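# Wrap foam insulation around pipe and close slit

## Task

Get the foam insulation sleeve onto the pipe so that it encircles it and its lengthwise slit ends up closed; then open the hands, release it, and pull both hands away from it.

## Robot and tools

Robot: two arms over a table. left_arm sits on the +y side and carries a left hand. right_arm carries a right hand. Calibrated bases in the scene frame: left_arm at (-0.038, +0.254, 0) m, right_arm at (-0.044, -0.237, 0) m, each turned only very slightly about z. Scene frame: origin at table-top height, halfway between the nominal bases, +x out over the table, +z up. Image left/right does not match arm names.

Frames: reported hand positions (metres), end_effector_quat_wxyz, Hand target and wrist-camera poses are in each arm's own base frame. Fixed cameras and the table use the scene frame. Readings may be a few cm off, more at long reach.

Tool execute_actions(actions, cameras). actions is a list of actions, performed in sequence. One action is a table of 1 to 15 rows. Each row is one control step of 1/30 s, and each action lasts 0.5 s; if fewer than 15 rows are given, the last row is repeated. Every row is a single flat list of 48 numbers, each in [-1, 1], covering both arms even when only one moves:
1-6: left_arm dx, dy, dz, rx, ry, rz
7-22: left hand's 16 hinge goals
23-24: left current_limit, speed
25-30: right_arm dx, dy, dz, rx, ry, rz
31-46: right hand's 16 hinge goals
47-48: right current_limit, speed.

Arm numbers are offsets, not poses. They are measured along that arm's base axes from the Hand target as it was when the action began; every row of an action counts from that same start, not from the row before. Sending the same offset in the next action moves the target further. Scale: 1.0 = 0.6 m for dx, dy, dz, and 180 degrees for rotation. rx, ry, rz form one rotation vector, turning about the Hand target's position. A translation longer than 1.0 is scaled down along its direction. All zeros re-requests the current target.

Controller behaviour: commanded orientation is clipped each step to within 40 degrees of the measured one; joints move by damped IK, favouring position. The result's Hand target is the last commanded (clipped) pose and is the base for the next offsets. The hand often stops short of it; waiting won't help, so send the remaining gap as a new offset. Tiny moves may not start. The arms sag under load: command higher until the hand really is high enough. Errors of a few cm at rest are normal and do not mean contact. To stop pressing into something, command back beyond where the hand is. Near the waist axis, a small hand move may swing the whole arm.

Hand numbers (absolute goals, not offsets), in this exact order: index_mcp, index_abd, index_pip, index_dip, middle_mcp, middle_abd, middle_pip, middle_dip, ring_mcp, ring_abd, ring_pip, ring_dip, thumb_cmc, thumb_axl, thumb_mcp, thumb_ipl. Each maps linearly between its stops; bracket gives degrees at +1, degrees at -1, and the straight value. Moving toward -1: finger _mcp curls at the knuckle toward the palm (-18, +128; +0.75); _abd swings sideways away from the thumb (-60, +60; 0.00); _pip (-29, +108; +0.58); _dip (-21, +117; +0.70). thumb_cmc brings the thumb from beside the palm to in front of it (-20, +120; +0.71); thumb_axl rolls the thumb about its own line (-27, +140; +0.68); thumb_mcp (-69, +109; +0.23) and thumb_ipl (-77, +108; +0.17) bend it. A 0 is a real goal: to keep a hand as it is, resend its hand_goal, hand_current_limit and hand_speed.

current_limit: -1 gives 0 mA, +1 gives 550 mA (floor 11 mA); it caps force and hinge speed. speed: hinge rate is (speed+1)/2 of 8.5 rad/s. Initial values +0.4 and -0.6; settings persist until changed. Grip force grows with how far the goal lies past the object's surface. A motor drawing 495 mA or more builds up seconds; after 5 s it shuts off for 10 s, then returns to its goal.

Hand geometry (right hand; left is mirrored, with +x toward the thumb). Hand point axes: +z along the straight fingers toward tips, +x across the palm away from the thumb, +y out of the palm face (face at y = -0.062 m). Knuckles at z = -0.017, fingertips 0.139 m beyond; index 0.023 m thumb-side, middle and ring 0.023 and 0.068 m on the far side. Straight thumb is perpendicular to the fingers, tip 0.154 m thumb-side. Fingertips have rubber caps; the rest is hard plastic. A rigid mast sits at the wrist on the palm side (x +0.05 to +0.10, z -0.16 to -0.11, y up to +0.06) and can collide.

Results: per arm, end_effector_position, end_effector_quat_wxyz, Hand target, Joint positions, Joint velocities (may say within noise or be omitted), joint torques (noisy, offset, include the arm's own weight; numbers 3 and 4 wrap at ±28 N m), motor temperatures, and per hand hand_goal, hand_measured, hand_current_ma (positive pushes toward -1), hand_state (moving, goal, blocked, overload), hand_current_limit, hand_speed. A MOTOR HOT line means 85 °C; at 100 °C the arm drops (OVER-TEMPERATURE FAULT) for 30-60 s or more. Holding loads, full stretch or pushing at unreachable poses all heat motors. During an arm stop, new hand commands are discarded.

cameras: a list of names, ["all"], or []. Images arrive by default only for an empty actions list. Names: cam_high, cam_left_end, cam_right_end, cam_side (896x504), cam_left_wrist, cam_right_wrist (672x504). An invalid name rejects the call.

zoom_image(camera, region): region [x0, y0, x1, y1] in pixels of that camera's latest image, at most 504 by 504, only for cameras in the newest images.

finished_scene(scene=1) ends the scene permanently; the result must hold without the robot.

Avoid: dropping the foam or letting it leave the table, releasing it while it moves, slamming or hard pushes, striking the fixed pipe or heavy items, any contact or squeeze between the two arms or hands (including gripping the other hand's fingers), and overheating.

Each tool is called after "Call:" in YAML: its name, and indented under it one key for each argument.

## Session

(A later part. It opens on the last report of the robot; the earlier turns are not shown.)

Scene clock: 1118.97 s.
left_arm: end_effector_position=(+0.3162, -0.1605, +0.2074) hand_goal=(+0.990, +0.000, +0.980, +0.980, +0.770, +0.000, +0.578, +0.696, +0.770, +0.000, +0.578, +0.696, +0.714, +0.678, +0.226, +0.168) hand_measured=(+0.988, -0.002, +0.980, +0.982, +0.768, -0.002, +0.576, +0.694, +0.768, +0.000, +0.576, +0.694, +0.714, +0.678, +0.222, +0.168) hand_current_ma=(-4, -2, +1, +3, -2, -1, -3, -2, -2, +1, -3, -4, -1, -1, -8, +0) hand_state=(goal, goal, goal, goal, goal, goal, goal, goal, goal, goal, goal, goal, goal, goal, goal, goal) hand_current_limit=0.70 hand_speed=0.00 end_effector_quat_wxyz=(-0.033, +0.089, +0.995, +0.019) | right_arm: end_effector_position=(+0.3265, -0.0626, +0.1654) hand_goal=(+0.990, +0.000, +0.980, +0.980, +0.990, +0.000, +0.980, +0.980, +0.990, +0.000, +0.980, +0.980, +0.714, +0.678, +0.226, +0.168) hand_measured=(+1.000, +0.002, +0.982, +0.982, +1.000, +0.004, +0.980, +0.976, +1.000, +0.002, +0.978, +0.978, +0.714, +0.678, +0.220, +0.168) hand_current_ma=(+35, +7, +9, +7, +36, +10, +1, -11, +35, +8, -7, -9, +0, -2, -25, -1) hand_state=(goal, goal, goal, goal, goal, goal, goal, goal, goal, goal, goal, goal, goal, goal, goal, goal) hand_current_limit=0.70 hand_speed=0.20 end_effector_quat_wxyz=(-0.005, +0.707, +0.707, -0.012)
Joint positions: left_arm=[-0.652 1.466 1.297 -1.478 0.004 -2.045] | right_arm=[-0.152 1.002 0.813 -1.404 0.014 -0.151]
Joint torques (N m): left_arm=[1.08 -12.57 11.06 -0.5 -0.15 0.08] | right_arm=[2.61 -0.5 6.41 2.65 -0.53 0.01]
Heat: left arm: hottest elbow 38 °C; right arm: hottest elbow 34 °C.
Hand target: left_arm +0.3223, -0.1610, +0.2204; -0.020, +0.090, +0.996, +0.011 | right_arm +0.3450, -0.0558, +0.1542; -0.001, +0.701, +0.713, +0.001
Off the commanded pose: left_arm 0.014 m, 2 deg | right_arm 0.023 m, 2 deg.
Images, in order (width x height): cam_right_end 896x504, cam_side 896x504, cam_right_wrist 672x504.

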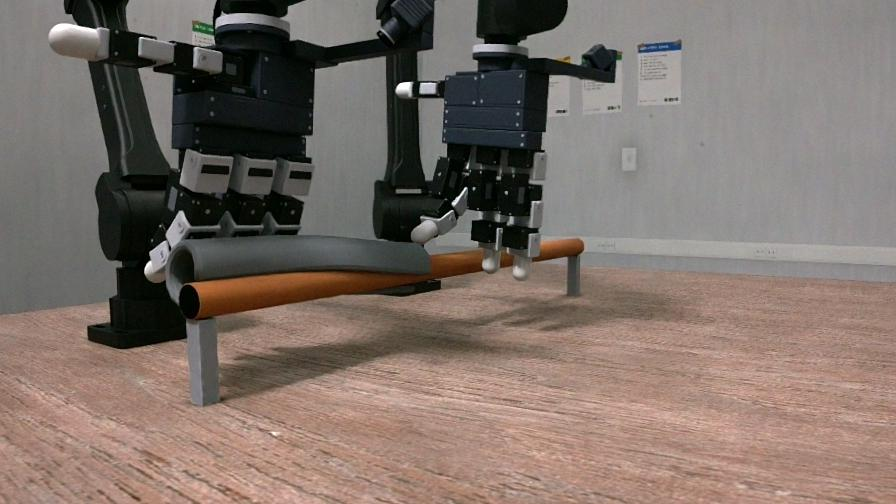

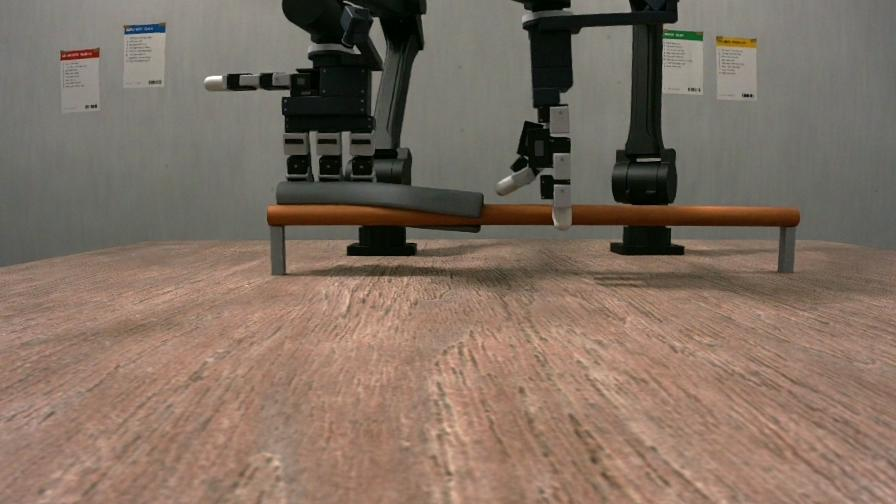

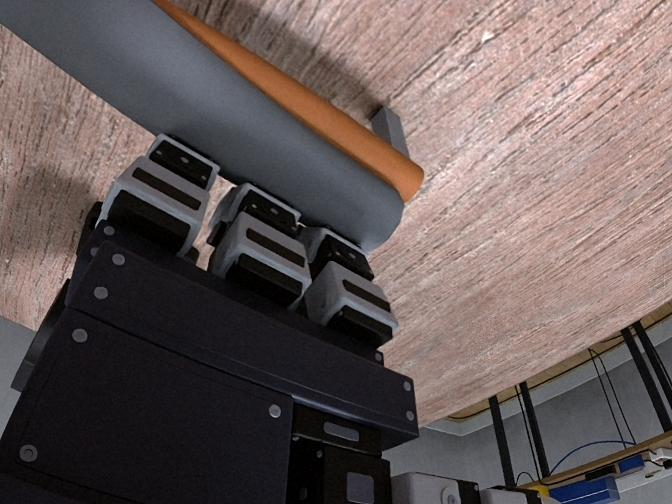

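Call:
execute_actions:
  actions:
    - [[0.005,0.0,0.033,0,0,0,0.99,0,0.98,0.98,0.77,0,0.577,0.696,0.77,0,0.577,0.696,0.714,0.678,0.226,0.168,0.7,0,0.0,0.0,0.0,0,0,0.0,0.99,0,0.98,0.98,0.99,0,0.98,0.98,0.99,0,0.98,0.98,0.714,0.678,0.226,0.168,0.7,0.2]]
    - [[0.0,-0.03,0.0,0,0,0,0.99,0,0.98,0.98,0.77,0,0.577,0.696,0.77,0,0.577,0.696,0.714,0.678,0.226,0.168,0.7,0,0.0,0.0,0.0,0,0,0.0,0.99,0,0.98,0.98,0.99,0,0.98,0.98,0.99,0,0.98,0.98,0.714,0.678,0.226,0.168,0.7,0.2],[0.0,-0.065,0.0,0,0,0,0.99,0,0.98,0.98,0.77,0,0.577,0.696,0.77,0,0.577,0.696,0.714,0.678,0.226,0.168,0.7,0,0.0,0.0,0.0,0,0,0.0,0.99,0,0.98,0.98,0.99,0,0.98,0.98,0.99,0,0.98,0.98,0.714,0.678,0.226,0.168,0.7,0.2]]
    - [[0.0,0.0,-0.03,0,0,0,0.99,0,0.98,0.98,0.77,0,0.577,0.696,0.77,0,0.577,0.696,0.714,0.678,0.226,0.168,0.7,0,0.0,0.0,0.0,0,0,0.0,0.99,0,0.98,0.98,0.99,0,0.98,0.98,0.99,0,0.98,0.98,0.714,0.678,0.226,0.168,0.7,0.2],[0.0,0.0,-0.06,0,0,0,0.99,0,0.98,0.98,0.77,0,0.577,0.696,0.77,0,0.577,0.696,0.714,0.678,0.226,0.168,0.7,0,0.0,0.0,0.0,0,0,0.0,0.99,0,0.98,0.98,0.99,0,0.98,0.98,0.99,0,0.98,0.98,0.714,0.678,0.226,0.168,0.7,0.2]]
  cameras: ["cam_side", "cam_right_end", "cam_left_end"]

Call:
zoom_image:
  camera: "cam_side"
  region: [380, 130, 540, 250]

Scene clock: 1121.13 s.
left_arm: end_effector_position=(+0.3256, -0.1987, +0.2091) hand_goal=(+0.990, +0.000, +0.980, +0.980, +0.770, +0.000, +0.578, +0.696, +0.770, +0.000, +0.578, +0.696, +0.714, +0.678, +0.226, +0.168) hand_measured=(+0.988, -0.002, +0.980, +0.982, +0.768, -0.002, +0.576, +0.694, +0.768, +0.000, +0.576, +0.694, +0.714, +0.678, +0.222, +0.168) hand_current_ma=(-4, -2, +0, +3, -2, -1, -3, -2, -2, +1, -3, -4, -1, -1, -9, +0) hand_state=(goal, goal, goal, goal, goal, goal, goal, goal, goal, goal, goal, goal, goal, goal, goal, goal) hand_current_limit=0.70 hand_speed=0.00 end_effector_quat_wxyz=(-0.021, +0.102, +0.995, +0.007) | right_arm: end_effector_position=(+0.3265, -0.0626, +0.1652) hand_goal=(+0.990, +0.000, +0.980, +0.980, +0.990, +0.000, +0.980, +0.980, +0.990, +0.000, +0.980, +0.980, +0.714, +0.678, +0.226, +0.168) hand_measured=(+1.000, +0.002, +0.982, +0.982, +1.000, +0.004, +0.980, +0.976, +1.000, +0.002, +0.978, +0.978, +0.714, +0.678, +0.220, +0.168) hand_current_ma=(+35, +7, +9, +7, +36, +10, +1, -11, +35, +8, -7, -9, +0, -2, -25, -1) hand_state=(goal, goal, goal, goal, goal, goal, goal, goal, goal, goal, goal, goal, goal, goal, goal, goal) hand_current_limit=0.70 hand_speed=0.20 end_effector_quat_wxyz=(-0.005, +0.707, +0.707, -0.012)
Joint positions: left_arm=[-0.708 1.52 1.369 -1.462 0.012 -2.074] | right_arm=[-0.152 1.002 0.813 -1.404 0.014 -0.151]
Joint torques (N m): left_arm=[0.09 -11.99 8.44 0.21 -0.07 -0.05] | right_arm=[2.61 -0.79 6.46 2.69 -0.54 -0.01]
Heat: left arm: hottest elbow 38 °C; right arm: hottest elbow 34 °C.
Hand target: left_arm +0.3253, -0.2000, +0.2042; -0.020, +0.090, +0.996, +0.011 | right_arm +0.3450, -0.0558, +0.1541; -0.001, +0.701, +0.713, +0.001
Off the commanded pose: left_arm 0.005 m, 1 deg | right_arm 0.023 m, 2 deg.
joint sent to its limit (left arm) — joint 6 (wrist roll), lower limit. The joint targets still meet the commanded pose.
Images, in order (width x height): cam_left_end 896x504, cam_right_end 896x504, cam_side 896x504.

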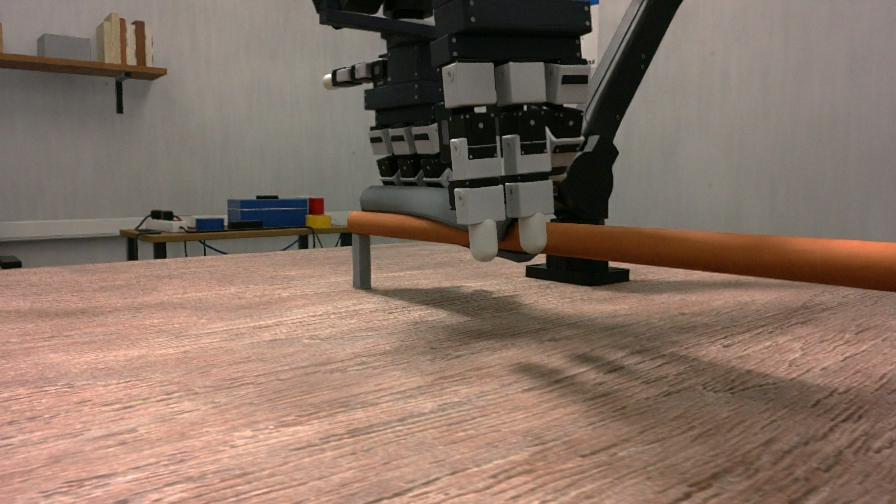

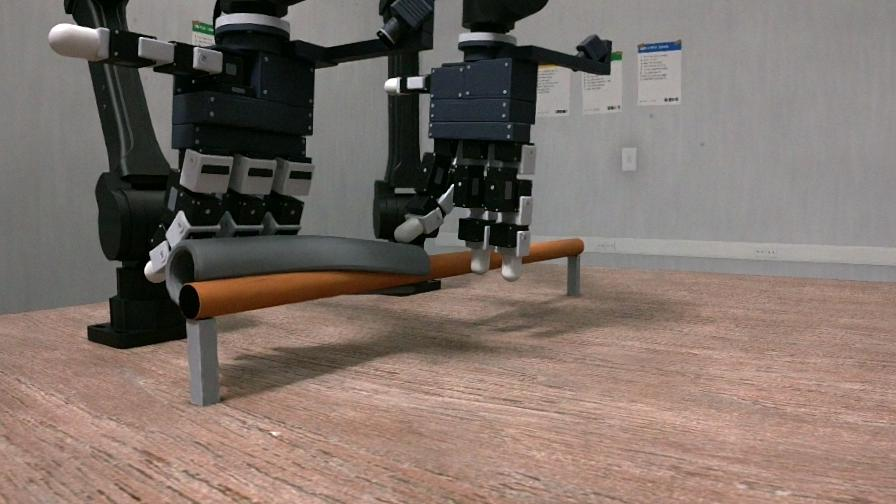

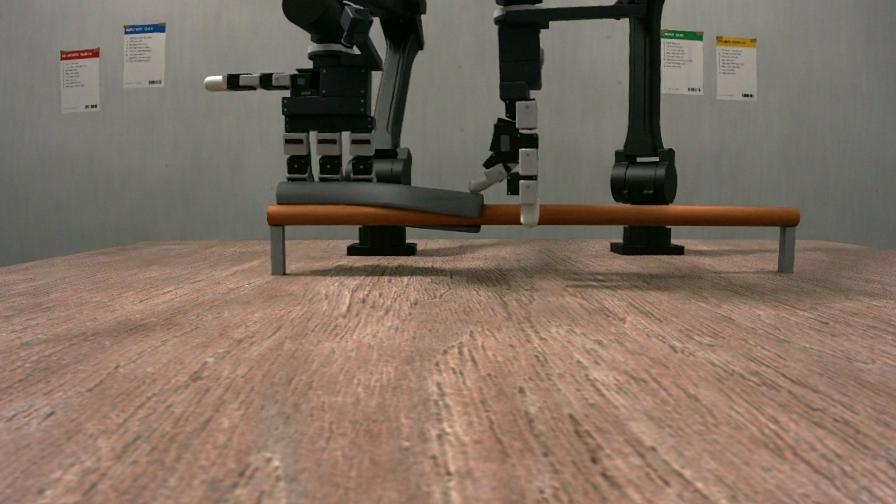

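Scaled by 3.150 from the camera's 896x504 image, which has a finer 1280x720 frame.

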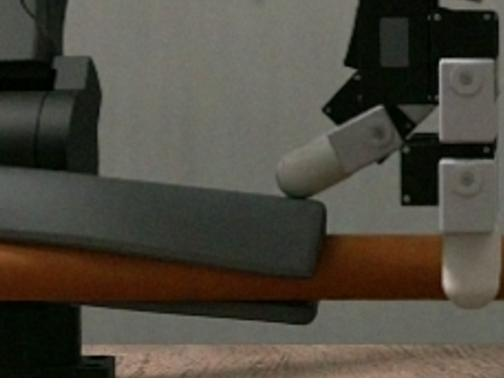

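Call:
execute_actions:
  actions:
    - [[0.0,0.0,-0.012,0,0,0,0.99,0,0.98,0.98,0.77,0,0.577,0.696,0.77,0,0.577,0.696,0.714,0.678,0.226,0.168,0.7,0,0.01,0.0,-0.01,0,0,0.0,0.99,0,0.98,0.98,0.99,0,0.98,0.98,0.99,0,0.98,0.98,0.714,0.678,0.226,0.168,0.7,0.2],[0.0,0.0,-0.015,0,0,0,0.99,0,0.98,0.98,0.77,0,0.577,0.696,0.77,0,0.577,0.696,0.714,0.678,0.226,0.168,0.7,0,0.02,0.0,-0.02,0,0,0.0,0.99,0,0.98,0.98,0.99,0,0.98,0.98,0.99,0,0.98,0.98,0.714,0.678,0.226,0.168,0.7,0.2]]
  cameras: ["cam_side", "cam_right_end", "cam_right_wrist"]

Call:
zoom_image:
  camera: "cam_right_end"
  region: [120, 170, 320, 330]

Call:
zoom_image:
  camera: "cam_side"
  region: [260, 130, 520, 250]

Scene clock: 1122.13 s.
left_arm: end_effector_position=(+0.3252, -0.1984, +0.2018) hand_goal=(+0.990, +0.000, +0.980, +0.980, +0.770, +0.000, +0.578, +0.696, +0.770, +0.000, +0.578, +0.696, +0.714, +0.678, +0.226, +0.168) hand_measured=(+0.990, +0.002, +0.984, +0.982, +0.768, -0.002, +0.576, +0.694, +0.768, +0.000, +0.576, +0.694, +0.714, +0.678, +0.222, +0.168) hand_current_ma=(-1, +2, +5, +3, -2, -1, -3, -2, -2, +1, -3, -4, -1, -1, -9, +0) hand_state=(goal, goal, goal, goal, goal, goal, goal, goal, goal, goal, goal, goal, goal, goal, goal, goal) hand_current_limit=0.70 hand_speed=0.00 end_effector_quat_wxyz=(-0.021, +0.102, +0.995, +0.007) | right_arm: end_effector_position=(+0.3475, -0.0571, +0.1464) hand_goal=(+0.990, +0.000, +0.980, +0.980, +0.990, +0.000, +0.980, +0.980, +0.990, +0.000, +0.980, +0.980, +0.714, +0.678, +0.226, +0.168) hand_measured=(+1.000, +0.002, +0.982, +0.982, +1.000, +0.002, +0.982, +0.976, +1.000, +0.002, +0.984, +0.978, +0.714, +0.678, +0.220, +0.168) hand_current_ma=(+36, +6, +6, +7, +37, +7, +7, -11, +37, +7, +11, -9, -2, -2, -25, -1) hand_state=(goal, goal, goal, goal, goal, goal, goal, goal, goal, goal, goal, goal, goal, goal, goal, goal) hand_current_limit=0.70 hand_speed=0.20 end_effector_quat_wxyz=(-0.006, +0.701, +0.713, -0.004)
Joint positions: left_arm=[-0.708 1.522 1.351 -1.443 0.012 -2.074] | right_arm=[-0.134 1.07 0.805 -1.32 0 -0.15]
Joint torques (N m): left_arm=[0.32 -11.28 8.18 0.34 -0.07 -0.04] | right_arm=[1.73 -2.78 6.94 1.48 -0.05 0.04]
Heat: left arm: hottest elbow 38 °C; right arm: hottest elbow 34 °C.
Hand target: left_arm +0.3254, -0.2001, +0.1953; -0.020, +0.090, +0.996, +0.011 | right_arm +0.3570, -0.0557, +0.1421; -0.001, +0.701, +0.713, +0.001
Off the commanded pose: left_arm 0.007 m, 1 deg | right_arm 0.011 m, 1 deg.
joint sent to its limit (left arm) — joint 6 (wrist roll), lower limit. The joint targets still meet the commanded pose.
Images, in order (width x height): cam_right_end 896x504, cam_side 896x504, cam_right_wrist 672x504.

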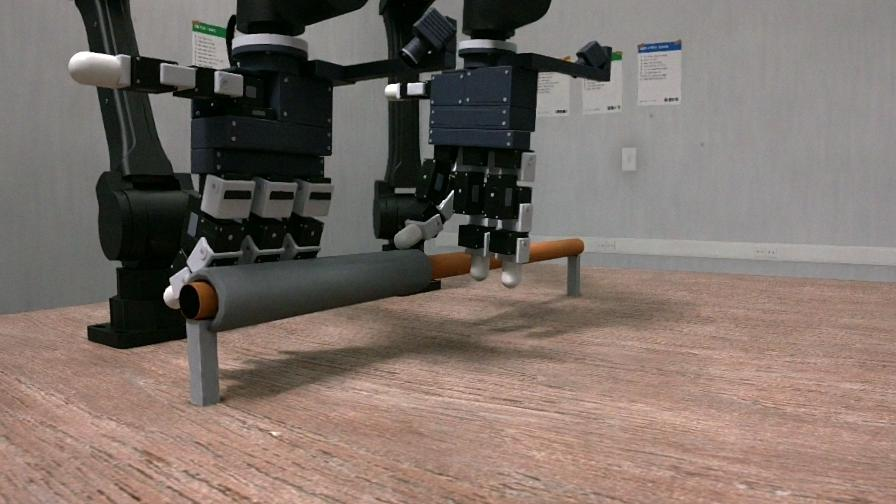

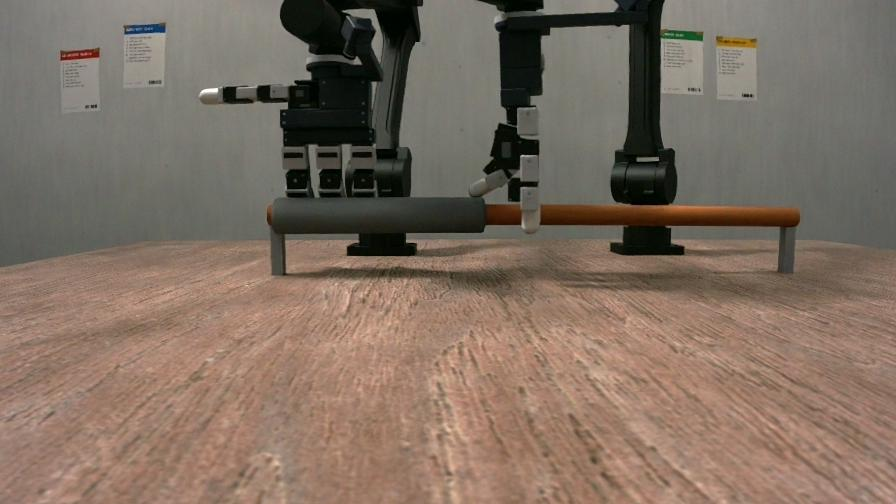

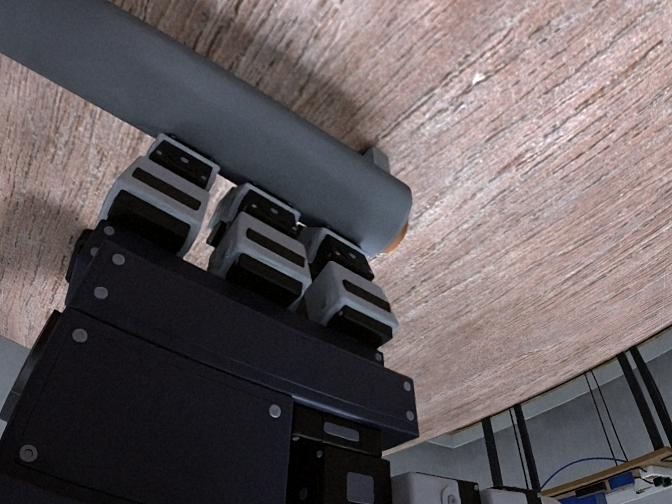

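Scaled by 2.520 from the camera's 896x504 image, which has a finer 1280x720 frame.

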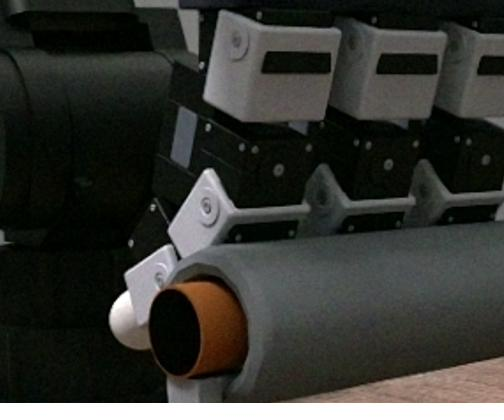

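Scaled by 1.938 from the camera's 896x504 image, which has a finer 1280x720 frame.

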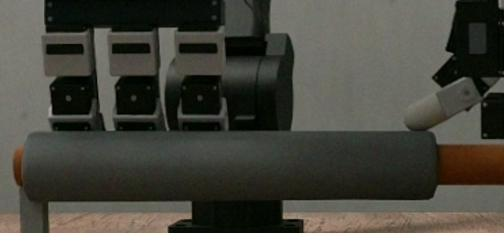

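Call:
execute_actions:
  actions:
    - [[0.0,0.0,0.01,0,0,0,0.99,0,0.98,0.98,0.77,0,0.577,0.696,0.77,0,0.577,0.696,0.714,0.678,0.226,0.168,0.7,0,-0.01,0.0,0.01,0,0,0.0,0.99,0,0.98,0.98,0.99,0,0.98,0.98,0.99,0,0.98,0.98,0.714,0.678,0.226,0.168,0.7,0.2],[0.0,0.0,0.03,0,0,0,0.99,0,0.98,0.98,0.77,0,0.577,0.696,0.77,0,0.577,0.696,0.714,0.678,0.226,0.168,0.7,0,-0.03,0.0,0.03,0,0,0.0,0.99,0,0.98,0.98,0.99,0,0.98,0.98,0.99,0,0.98,0.98,0.714,0.678,0.226,0.168,0.7,0.2]]
    - [[0.0,0.02,0.03,0,0,0,0.99,0,0.98,0.98,0.77,0,0.577,0.696,0.77,0,0.577,0.696,0.714,0.678,0.226,0.168,0.7,0,-0.03,0.0,0.04,0,0,0.0,0.99,0,0.98,0.98,0.99,0,0.98,0.98,0.99,0,0.98,0.98,0.714,0.678,0.226,0.168,0.7,0.2],[0.0,0.05,0.05,0,0,0,0.99,0,0.98,0.98,0.77,0,0.577,0.696,0.77,0,0.577,0.696,0.714,0.678,0.226,0.168,0.7,0,-0.06,0.0,0.08,0,0,0.0,0.99,0,0.98,0.98,0.99,0,0.98,0.98,0.99,0,0.98,0.98,0.714,0.678,0.226,0.168,0.7,0.2]]
  cameras: ["cam_side", "cam_right_end", "cam_left_end"]

Call:
zoom_image:
  camera: "cam_right_end"
  region: [160, 230, 300, 350]

Call:
zoom_image:
  camera: "cam_side"
  region: [250, 170, 410, 290]

Call:
zoom_image:
  camera: "cam_left_end"
  region: [340, 180, 560, 300]

Scene clock: 1123.80 s.
left_arm: end_effector_position=(+0.3153, -0.1650, +0.2257) hand_goal=(+0.990, +0.000, +0.980, +0.980, +0.770, +0.000, +0.578, +0.696, +0.770, +0.000, +0.578, +0.696, +0.714, +0.678, +0.226, +0.168) hand_measured=(+0.988, +0.000, +0.980, +0.982, +0.768, -0.002, +0.576, +0.694, +0.768, +0.000, +0.576, +0.694, +0.714, +0.678, +0.222, +0.168) hand_current_ma=(-4, +1, +1, +3, -1, -1, -3, -2, -1, +1, -3, -4, -1, -1, -9, +0) hand_state=(goal, goal, goal, goal, goal, goal, goal, goal, goal, goal, goal, goal, goal, goal, goal, goal) hand_current_limit=0.70 hand_speed=0.00 end_effector_quat_wxyz=(-0.039, +0.087, +0.995, +0.023) | right_arm: end_effector_position=(+0.2925, -0.0527, +0.1871) hand_goal=(+0.990, +0.000, +0.980, +0.980, +0.990, +0.000, +0.980, +0.980, +0.990, +0.000, +0.980, +0.980, +0.714, +0.678, +0.226, +0.168) hand_measured=(+0.986, +0.002, +0.980, +0.982, +0.986, +0.002, +0.980, +0.976, +0.986, +0.002, +0.980, +0.978, +0.714, +0.678, +0.220, +0.168) hand_current_ma=(-16, +6, +0, +7, -17, +7, +0, -10, -16, +7, +0, -9, -2, -2, -25, -1) hand_state=(goal, goal, goal, goal, goal, goal, goal, goal, goal, goal, goal, goal, goal, goal, goal, goal) hand_current_limit=0.70 hand_speed=0.20 end_effector_quat_wxyz=(-0.015, +0.702, +0.712, -0.011)
Joint positions: left_arm=[-0.661 1.474 1.351 -1.538 0.003 -2.057] | right_arm=[-0.148 0.895 0.815 -1.527 0 -0.163]
Joint torques (N m): left_arm=[0.56 -11.75 12.74 -0.62 -0.14 0.09] | right_arm=[0.73 -2.37 10.95 -0.08 -0.01 -0.12]
Heat: left arm: hottest elbow 39 °C; right arm: hottest elbow 34 °C.
Hand target: left_arm +0.3254, -0.1701, +0.2433; -0.020, +0.090, +0.996, +0.011 | right_arm +0.3030, -0.0558, +0.2081; -0.001, +0.701, +0.713, +0.001
Off the commanded pose: left_arm 0.021 m, 3 deg | right_arm 0.024 m, 2 deg.
Images, in order (width x height): cam_left_end 896x504, cam_right_end 896x504, cam_side 896x504.

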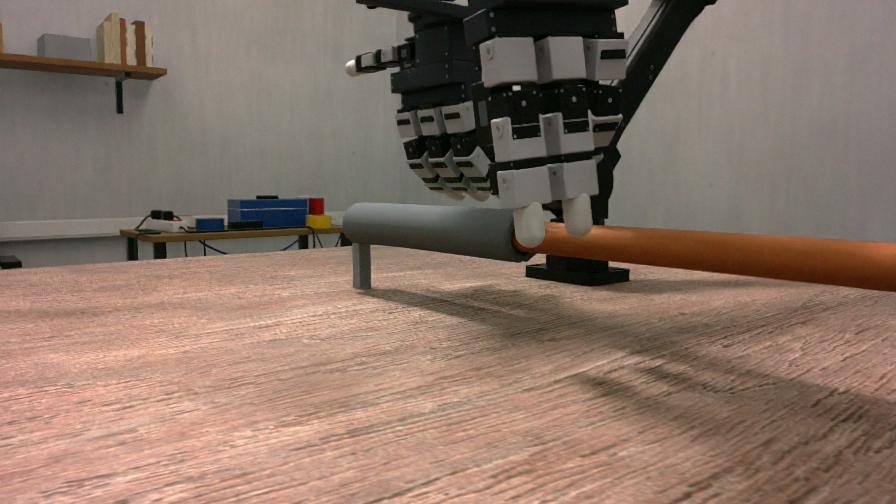

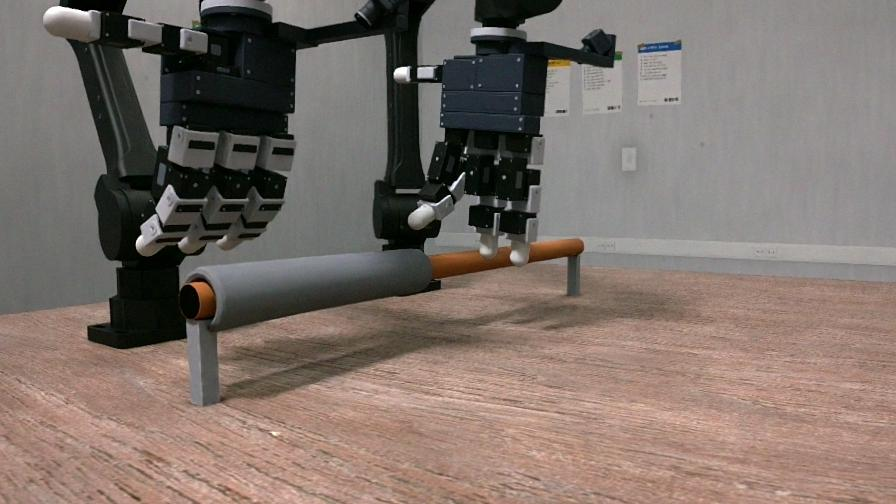

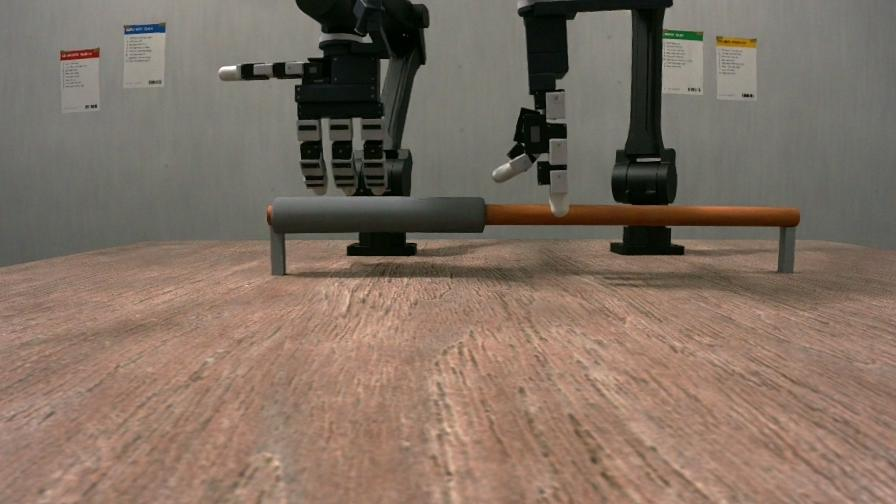

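Scaled by 3.600 from the camera's 896x504 image, which has a finer 1280x720 frame.

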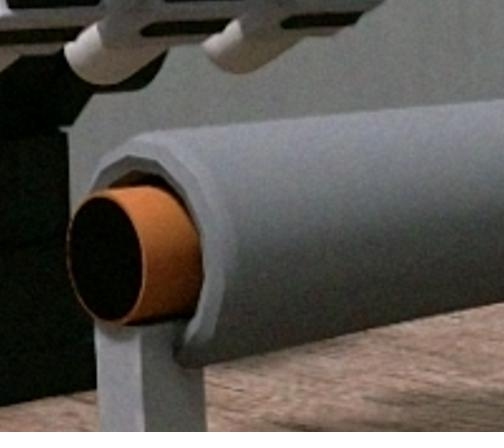

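Scaled by 3.150 from the camera's 896x504 image, which has a finer 1280x720 frame.

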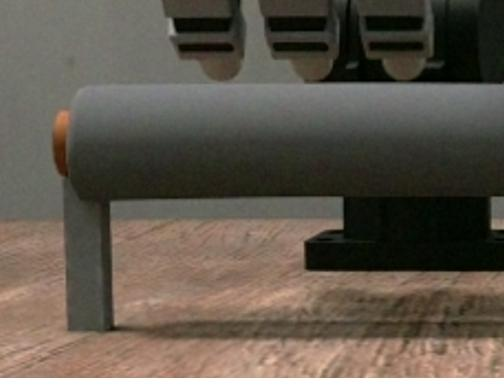

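Scaled by 2.291 from the camera's 896x504 image, which has a finer 1280x720 frame.

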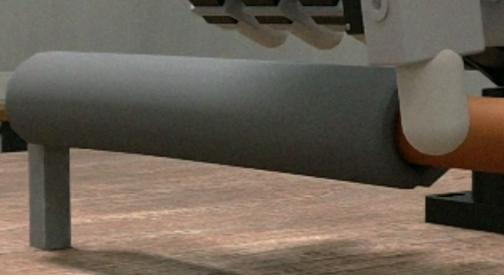

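Call:
execute_actions:
  actions:
    - [[0.0,0.03,0.01,0,0,0,0.99,0,0.98,0.98,0.77,0,0.577,0.696,0.77,0,0.577,0.696,0.714,0.678,0.226,0.168,0.7,0,0.0,-0.02,0.04,0,0,0.0,0.99,0,0.98,0.98,0.99,0,0.98,0.98,0.99,0,0.98,0.98,0.714,0.678,0.226,0.168,0.7,0.2],[0.0,0.08,0.03,0,0,0,0.99,0,0.98,0.98,0.77,0,0.577,0.696,0.77,0,0.577,0.696,0.714,0.678,0.226,0.168,0.7,0,0.01,-0.05,0.1,0,0,0.0,0.99,0,0.98,0.98,0.99,0,0.98,0.98,0.99,0,0.98,0.98,0.714,0.678,0.226,0.168,0.7,0.2]]
    - [[0.0,0.05,0.01,0,0,0,0.99,0,0.98,0.98,0.77,0,0.577,0.696,0.77,0,0.577,0.696,0.714,0.678,0.226,0.168,0.7,0,0.03,-0.04,0.02,0,0,0.0,0.77,-0.1,0.577,0.696,0.77,-0.05,0.577,0.696,0.77,0,0.577,0.696,0.714,0.678,0.226,0.168,0.7,0.2],[0.0,0.1,0.02,0,0,0,0.99,0,0.98,0.98,0.77,0,0.577,0.696,0.77,0,0.577,0.696,0.714,0.678,0.226,0.168,0.7,0,0.08,-0.1,0.06,0,0,0.0,0.77,-0.1,0.577,0.696,0.77,-0.05,0.577,0.696,0.77,0,0.577,0.696,0.714,0.678,0.226,0.168,0.7,0.2],[0.0,0.1,0.02,0,0,0,0.99,0,0.98,0.98,0.77,0,0.577,0.696,0.77,0,0.577,0.696,0.714,0.678,0.226,0.168,0.7,0,0.11,-0.17,0.06,0,0,0.0,0.77,-0.1,0.577,0.696,0.77,-0.05,0.577,0.696,0.77,0,0.577,0.696,0.714,0.678,0.226,0.168,0.7,0.2]]
  cameras: ["cam_side", "cam_right_end", "cam_left_end", "cam_high", "cam_right_wrist"]

Call:
zoom_image:
  camera: "cam_left_end"
  region: [340, 180, 560, 300]

Call:
zoom_image:
  camera: "cam_left_end"
  region: [490, 195, 560, 275]

Scene clock: 1126.43 s.
left_arm: end_effector_position=(+0.3272, -0.0637, +0.2724) hand_goal=(+0.990, +0.000, +0.980, +0.980, +0.770, +0.000, +0.578, +0.696, +0.770, +0.000, +0.578, +0.696, +0.714, +0.678, +0.226, +0.168) hand_measured=(+0.986, +0.000, +0.980, +0.982, +0.770, -0.002, +0.576, +0.694, +0.770, +0.000, +0.576, +0.694, +0.714, +0.678, +0.222, +0.168) hand_current_ma=(-7, +1, +0, +3, -1, -1, -3, -2, -1, +1, -2, -4, +0, -1, -9, +0) hand_state=(goal, goal, goal, goal, goal, goal, goal, goal, goal, goal, goal, goal, goal, goal, goal, goal) hand_current_limit=0.70 hand_speed=0.00 end_effector_quat_wxyz=(-0.017, +0.087, +0.996, +0.012) | right_arm: end_effector_position=(+0.3659, -0.1844, +0.2860) hand_goal=(+0.770, -0.100, +0.578, +0.696, +0.770, -0.050, +0.578, +0.696, +0.770, +0.000, +0.578, +0.696, +0.714, +0.678, +0.226, +0.168) hand_measured=(+0.770, -0.098, +0.580, +0.698, +0.770, -0.048, +0.580, +0.698, +0.770, +0.002, +0.580, +0.698, +0.714, +0.678, +0.220, +0.168) hand_current_ma=(-1, +6, +7, +8, -1, +5, +6, +9, -2, +3, +6, +8, -1, -2, -25, -1) hand_state=(goal, goal, goal, goal, goal, goal, goal, goal, goal, goal, goal, goal, goal, goal, goal, goal) hand_current_limit=0.70 hand_speed=0.20 end_effector_quat_wxyz=(-0.014, +0.705, +0.709, -0.005)
Joint positions: left_arm=[-0.428 1.325 1.332 -1.618 -0.011 -1.826] | right_arm=[-0.521 1.207 1.278 -1.671 0.002 -0.526]
Joint torques (N m): left_arm=[0.21 -9.58 8.88 -0.44 0 0.1] | right_arm=[1.2 -6.65 11 0.02 -0.09 -0.13]
Heat: left arm: hottest elbow 39 °C; right arm: hottest elbow 34 °C.
Hand target: left_arm +0.3254, -0.0620, +0.2732; -0.020, +0.090, +0.996, +0.011 | right_arm +0.3750, -0.1878, +0.3042; -0.001, +0.701, +0.713, +0.001
Off the commanded pose: left_arm 0.003 m, 1 deg | right_arm 0.021 m, 2 deg.
Images, in order (width x height): cam_high 896x504, cam_left_end 896x504, cam_right_end 896x504, cam_side 896x504, cam_right_wrist 672x504.

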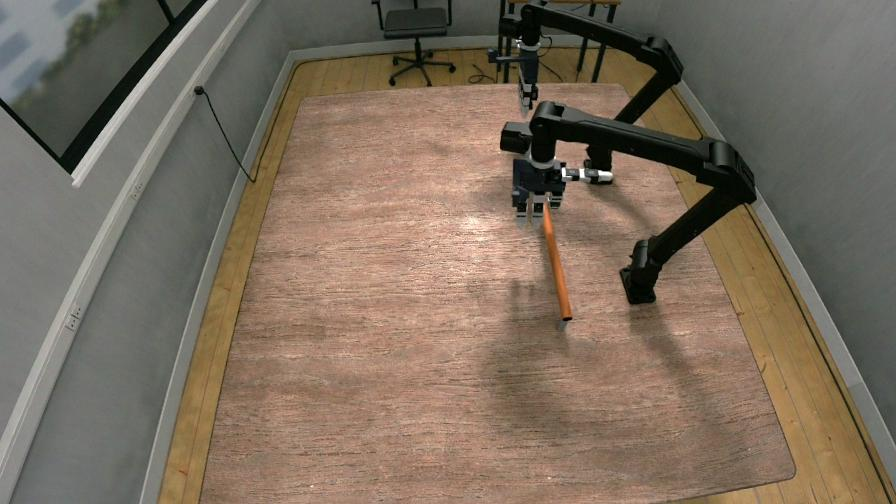

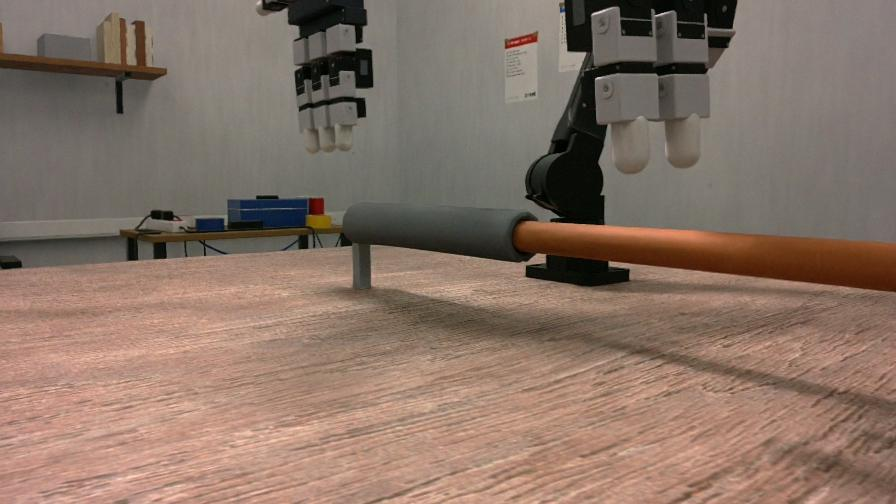

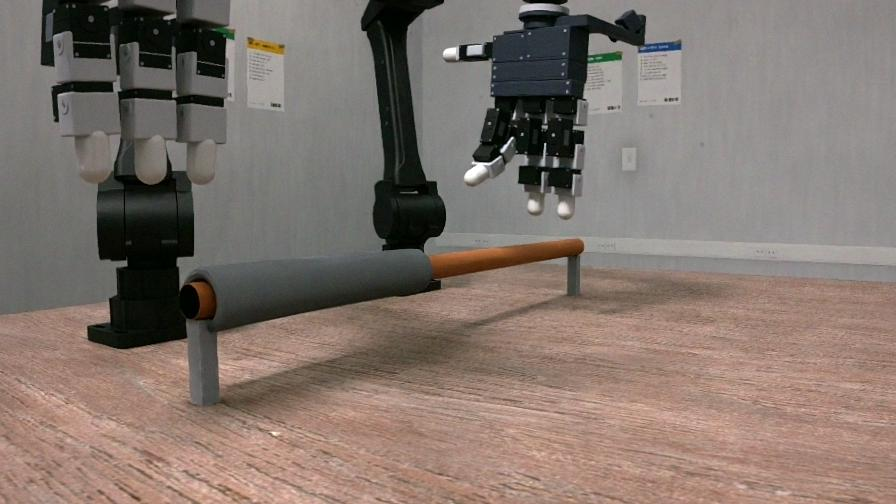

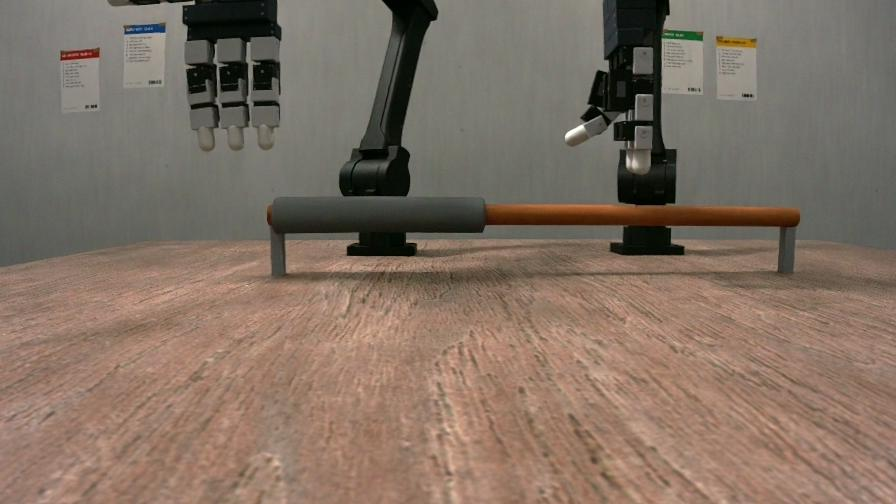

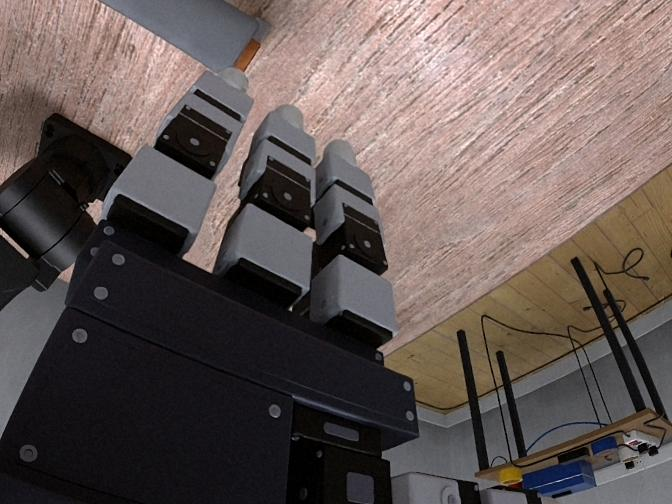

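Scaled by 2.291 from the camera's 896x504 image, which has a finer 1280x720 frame.

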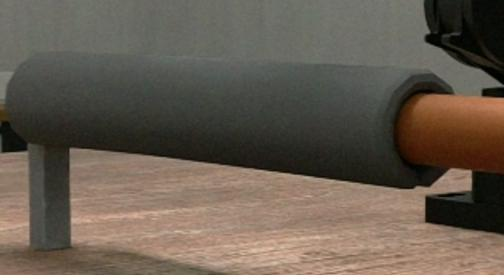

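Scaled by 6.300 from the camera's 896x504 image, which has a finer 1280x720 frame.

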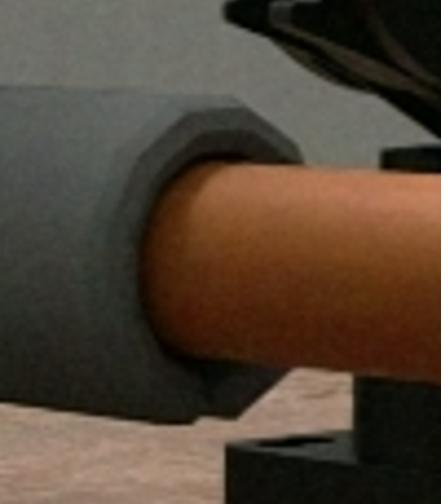

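Call:
execute_actions:
  actions:
    - [[0,0,0,0,0,0,0.99,0,0.98,0.98,0.77,0,0.577,0.696,0.77,0,0.577,0.696,0.714,0.678,0.226,0.168,0.7,0,0.0,-0.02,-0.03,0,0,0.0,0.77,-0.44,0.577,0.696,0.77,-0.22,0.577,0.696,0.77,0,0.577,0.696,0.714,0.678,0.226,0.168,0.7,0.2],[0,0,0,0,0,0,0.99,0,0.98,0.98,0.77,0,0.577,0.696,0.77,0,0.577,0.696,0.714,0.678,0.226,0.168,0.7,0,-0.003,-0.045,-0.09,0,0,0.0,0.77,-0.44,0.577,0.696,0.77,-0.22,0.577,0.696,0.77,0,0.577,0.696,0.714,0.678,0.226,0.168,0.7,0.2]]
    - [[0,0,0,0,0,0,0.99,0,0.98,0.98,0.77,0,0.577,0.696,0.77,0,0.577,0.696,0.714,0.678,0.226,0.168,0.7,0,0.0,0.0,-0.05,0,0,0.0,0.77,-0.44,0.577,0.696,0.77,-0.22,0.577,0.696,0.77,0,0.577,0.696,0.714,0.678,0.226,0.168,0.7,0.2],[0,0,0,0,0,0,0.99,0,0.98,0.98,0.77,0,0.577,0.696,0.77,0,0.577,0.696,0.714,0.678,0.226,0.168,0.7,0,-0.002,0.0,-0.1,0,0,0.0,0.77,-0.44,0.577,0.696,0.77,-0.22,0.577,0.696,0.77,0,0.577,0.696,0.714,0.678,0.226,0.168,0.7,0.2]]
  cameras: ["cam_side", "cam_right_end", "cam_high", "cam_right_wrist"]

Call:
zoom_image:
  camera: "cam_side"
  region: [150, 150, 350, 300]

Call:
zoom_image:
  camera: "cam_right_wrist"
  region: [100, 0, 400, 225]

Scene clock: 1128.33 s.
left_arm: end_effector_position=(+0.3273, -0.0637, +0.2724) hand_goal=(+0.990, +0.000, +0.980, +0.980, +0.770, +0.000, +0.578, +0.696, +0.770, +0.000, +0.578, +0.696, +0.714, +0.678, +0.226, +0.168) hand_measured=(+0.986, +0.000, +0.980, +0.982, +0.770, -0.002, +0.576, +0.694, +0.770, +0.000, +0.576, +0.694, +0.714, +0.678, +0.222, +0.168) hand_current_ma=(-7, +1, +0, +3, -1, -1, -3, -2, -1, +1, -2, -4, +0, -1, -9, +0) hand_state=(goal, goal, goal, goal, goal, goal, goal, goal, goal, goal, goal, goal, goal, goal, goal, goal) hand_current_limit=0.70 hand_speed=0.00 end_effector_quat_wxyz=(-0.017, +0.087, +0.996, +0.012) | right_arm: end_effector_position=(+0.3687, -0.2110, +0.1896) hand_goal=(+0.770, -0.440, +0.578, +0.696, +0.770, -0.220, +0.578, +0.696, +0.770, +0.000, +0.578, +0.696, +0.714, +0.678, +0.226, +0.168) hand_measured=(+0.770, -0.382, +0.580, +0.698, +0.770, -0.206, +0.580, +0.698, +0.770, -0.016, +0.580, +0.698, +0.714, +0.678, +0.220, +0.168) hand_current_ma=(-1, +209, +7, +8, -1, +42, +6, +9, -2, -52, +6, +8, -1, -2, -25, -1) hand_state=(goal, blocked, goal, goal, goal, goal, goal, goal, goal, goal, goal, goal, goal, goal, goal, goal) hand_current_limit=0.70 hand_speed=0.20 end_effector_quat_wxyz=(-0.006, +0.703, +0.712, -0.001)
Joint positions: left_arm=[-0.428 1.325 1.332 -1.618 -0.011 -1.825] | right_arm=[-0.588 1.256 1.062 -1.39 0 -0.6]
Joint torques (N m): left_arm=[0.26 -9.7 8.91 -0.39 -0.03 0.11] | right_arm=[0.73 -7.65 7.47 0.87 -0.08 -0.09]
Heat: left arm: hottest elbow 39 °C; right arm: hottest elbow 34 °C.
Hand target: left_arm +0.3254, -0.0620, +0.2732; -0.020, +0.090, +0.996, +0.011 | right_arm +0.3720, -0.2148, +0.1901; -0.001, +0.701, +0.713, +0.001
Off the commanded pose: left_arm 0.003 m, 1 deg | right_arm 0.005 m, 1 deg.
Images, in order (width x height): cam_high 896x504, cam_right_end 896x504, cam_side 896x504, cam_right_wrist 672x504.

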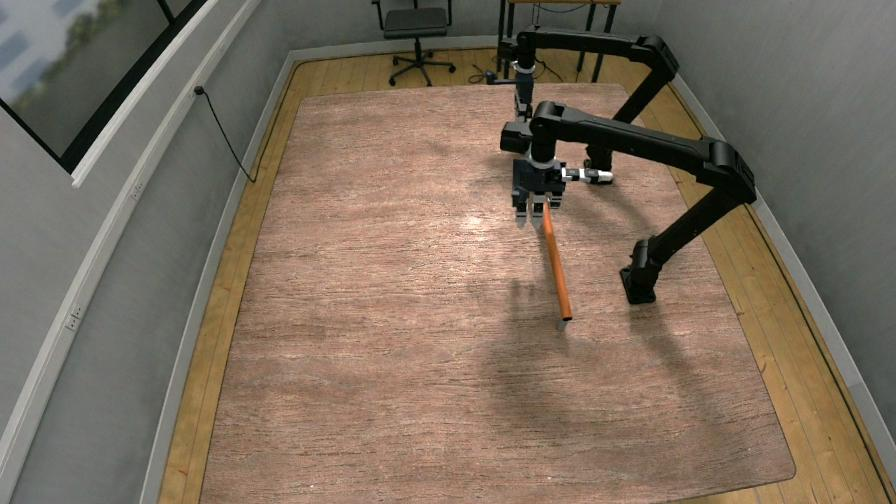

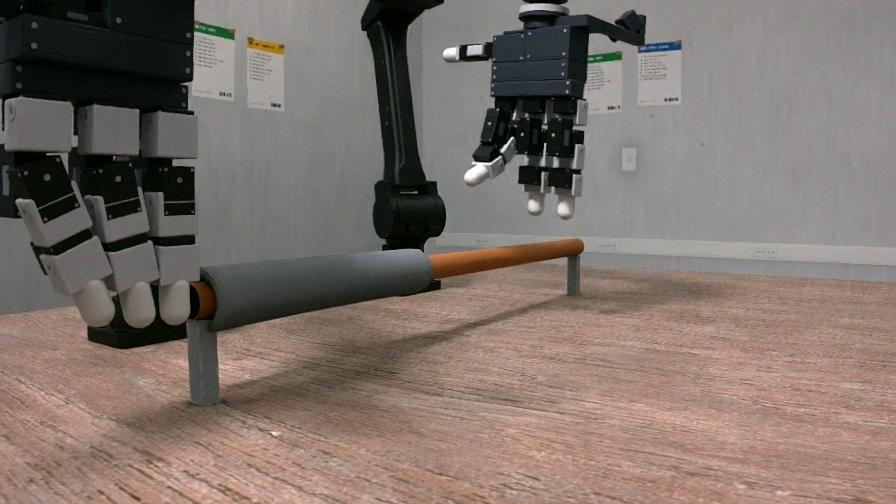

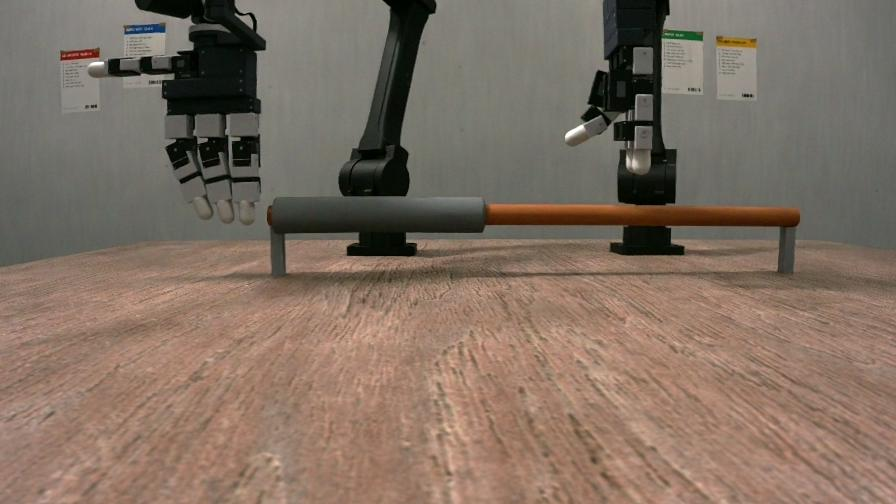

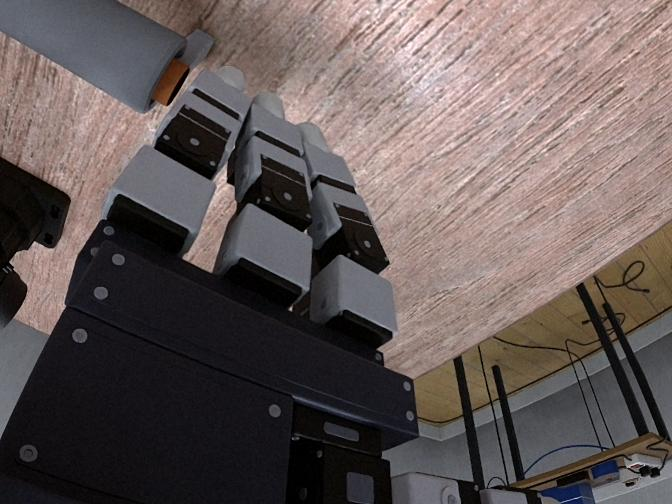

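Scaled by 2.520 from the camera's 896x504 image, which has a finer 1280x720 frame.

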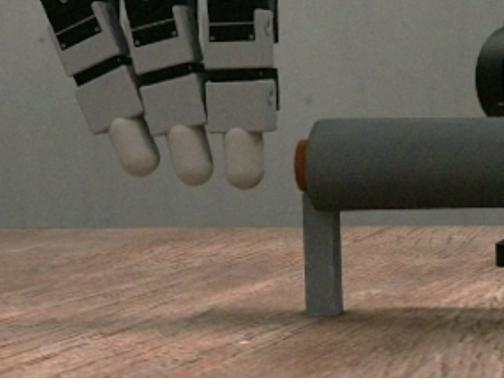

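Scaled by 1.680 from the camera's 672x504 image, which has a finer 960x720 frame.

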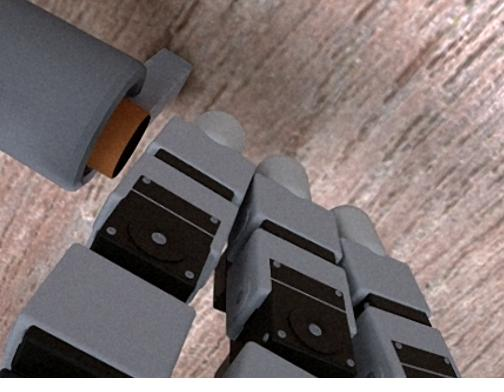

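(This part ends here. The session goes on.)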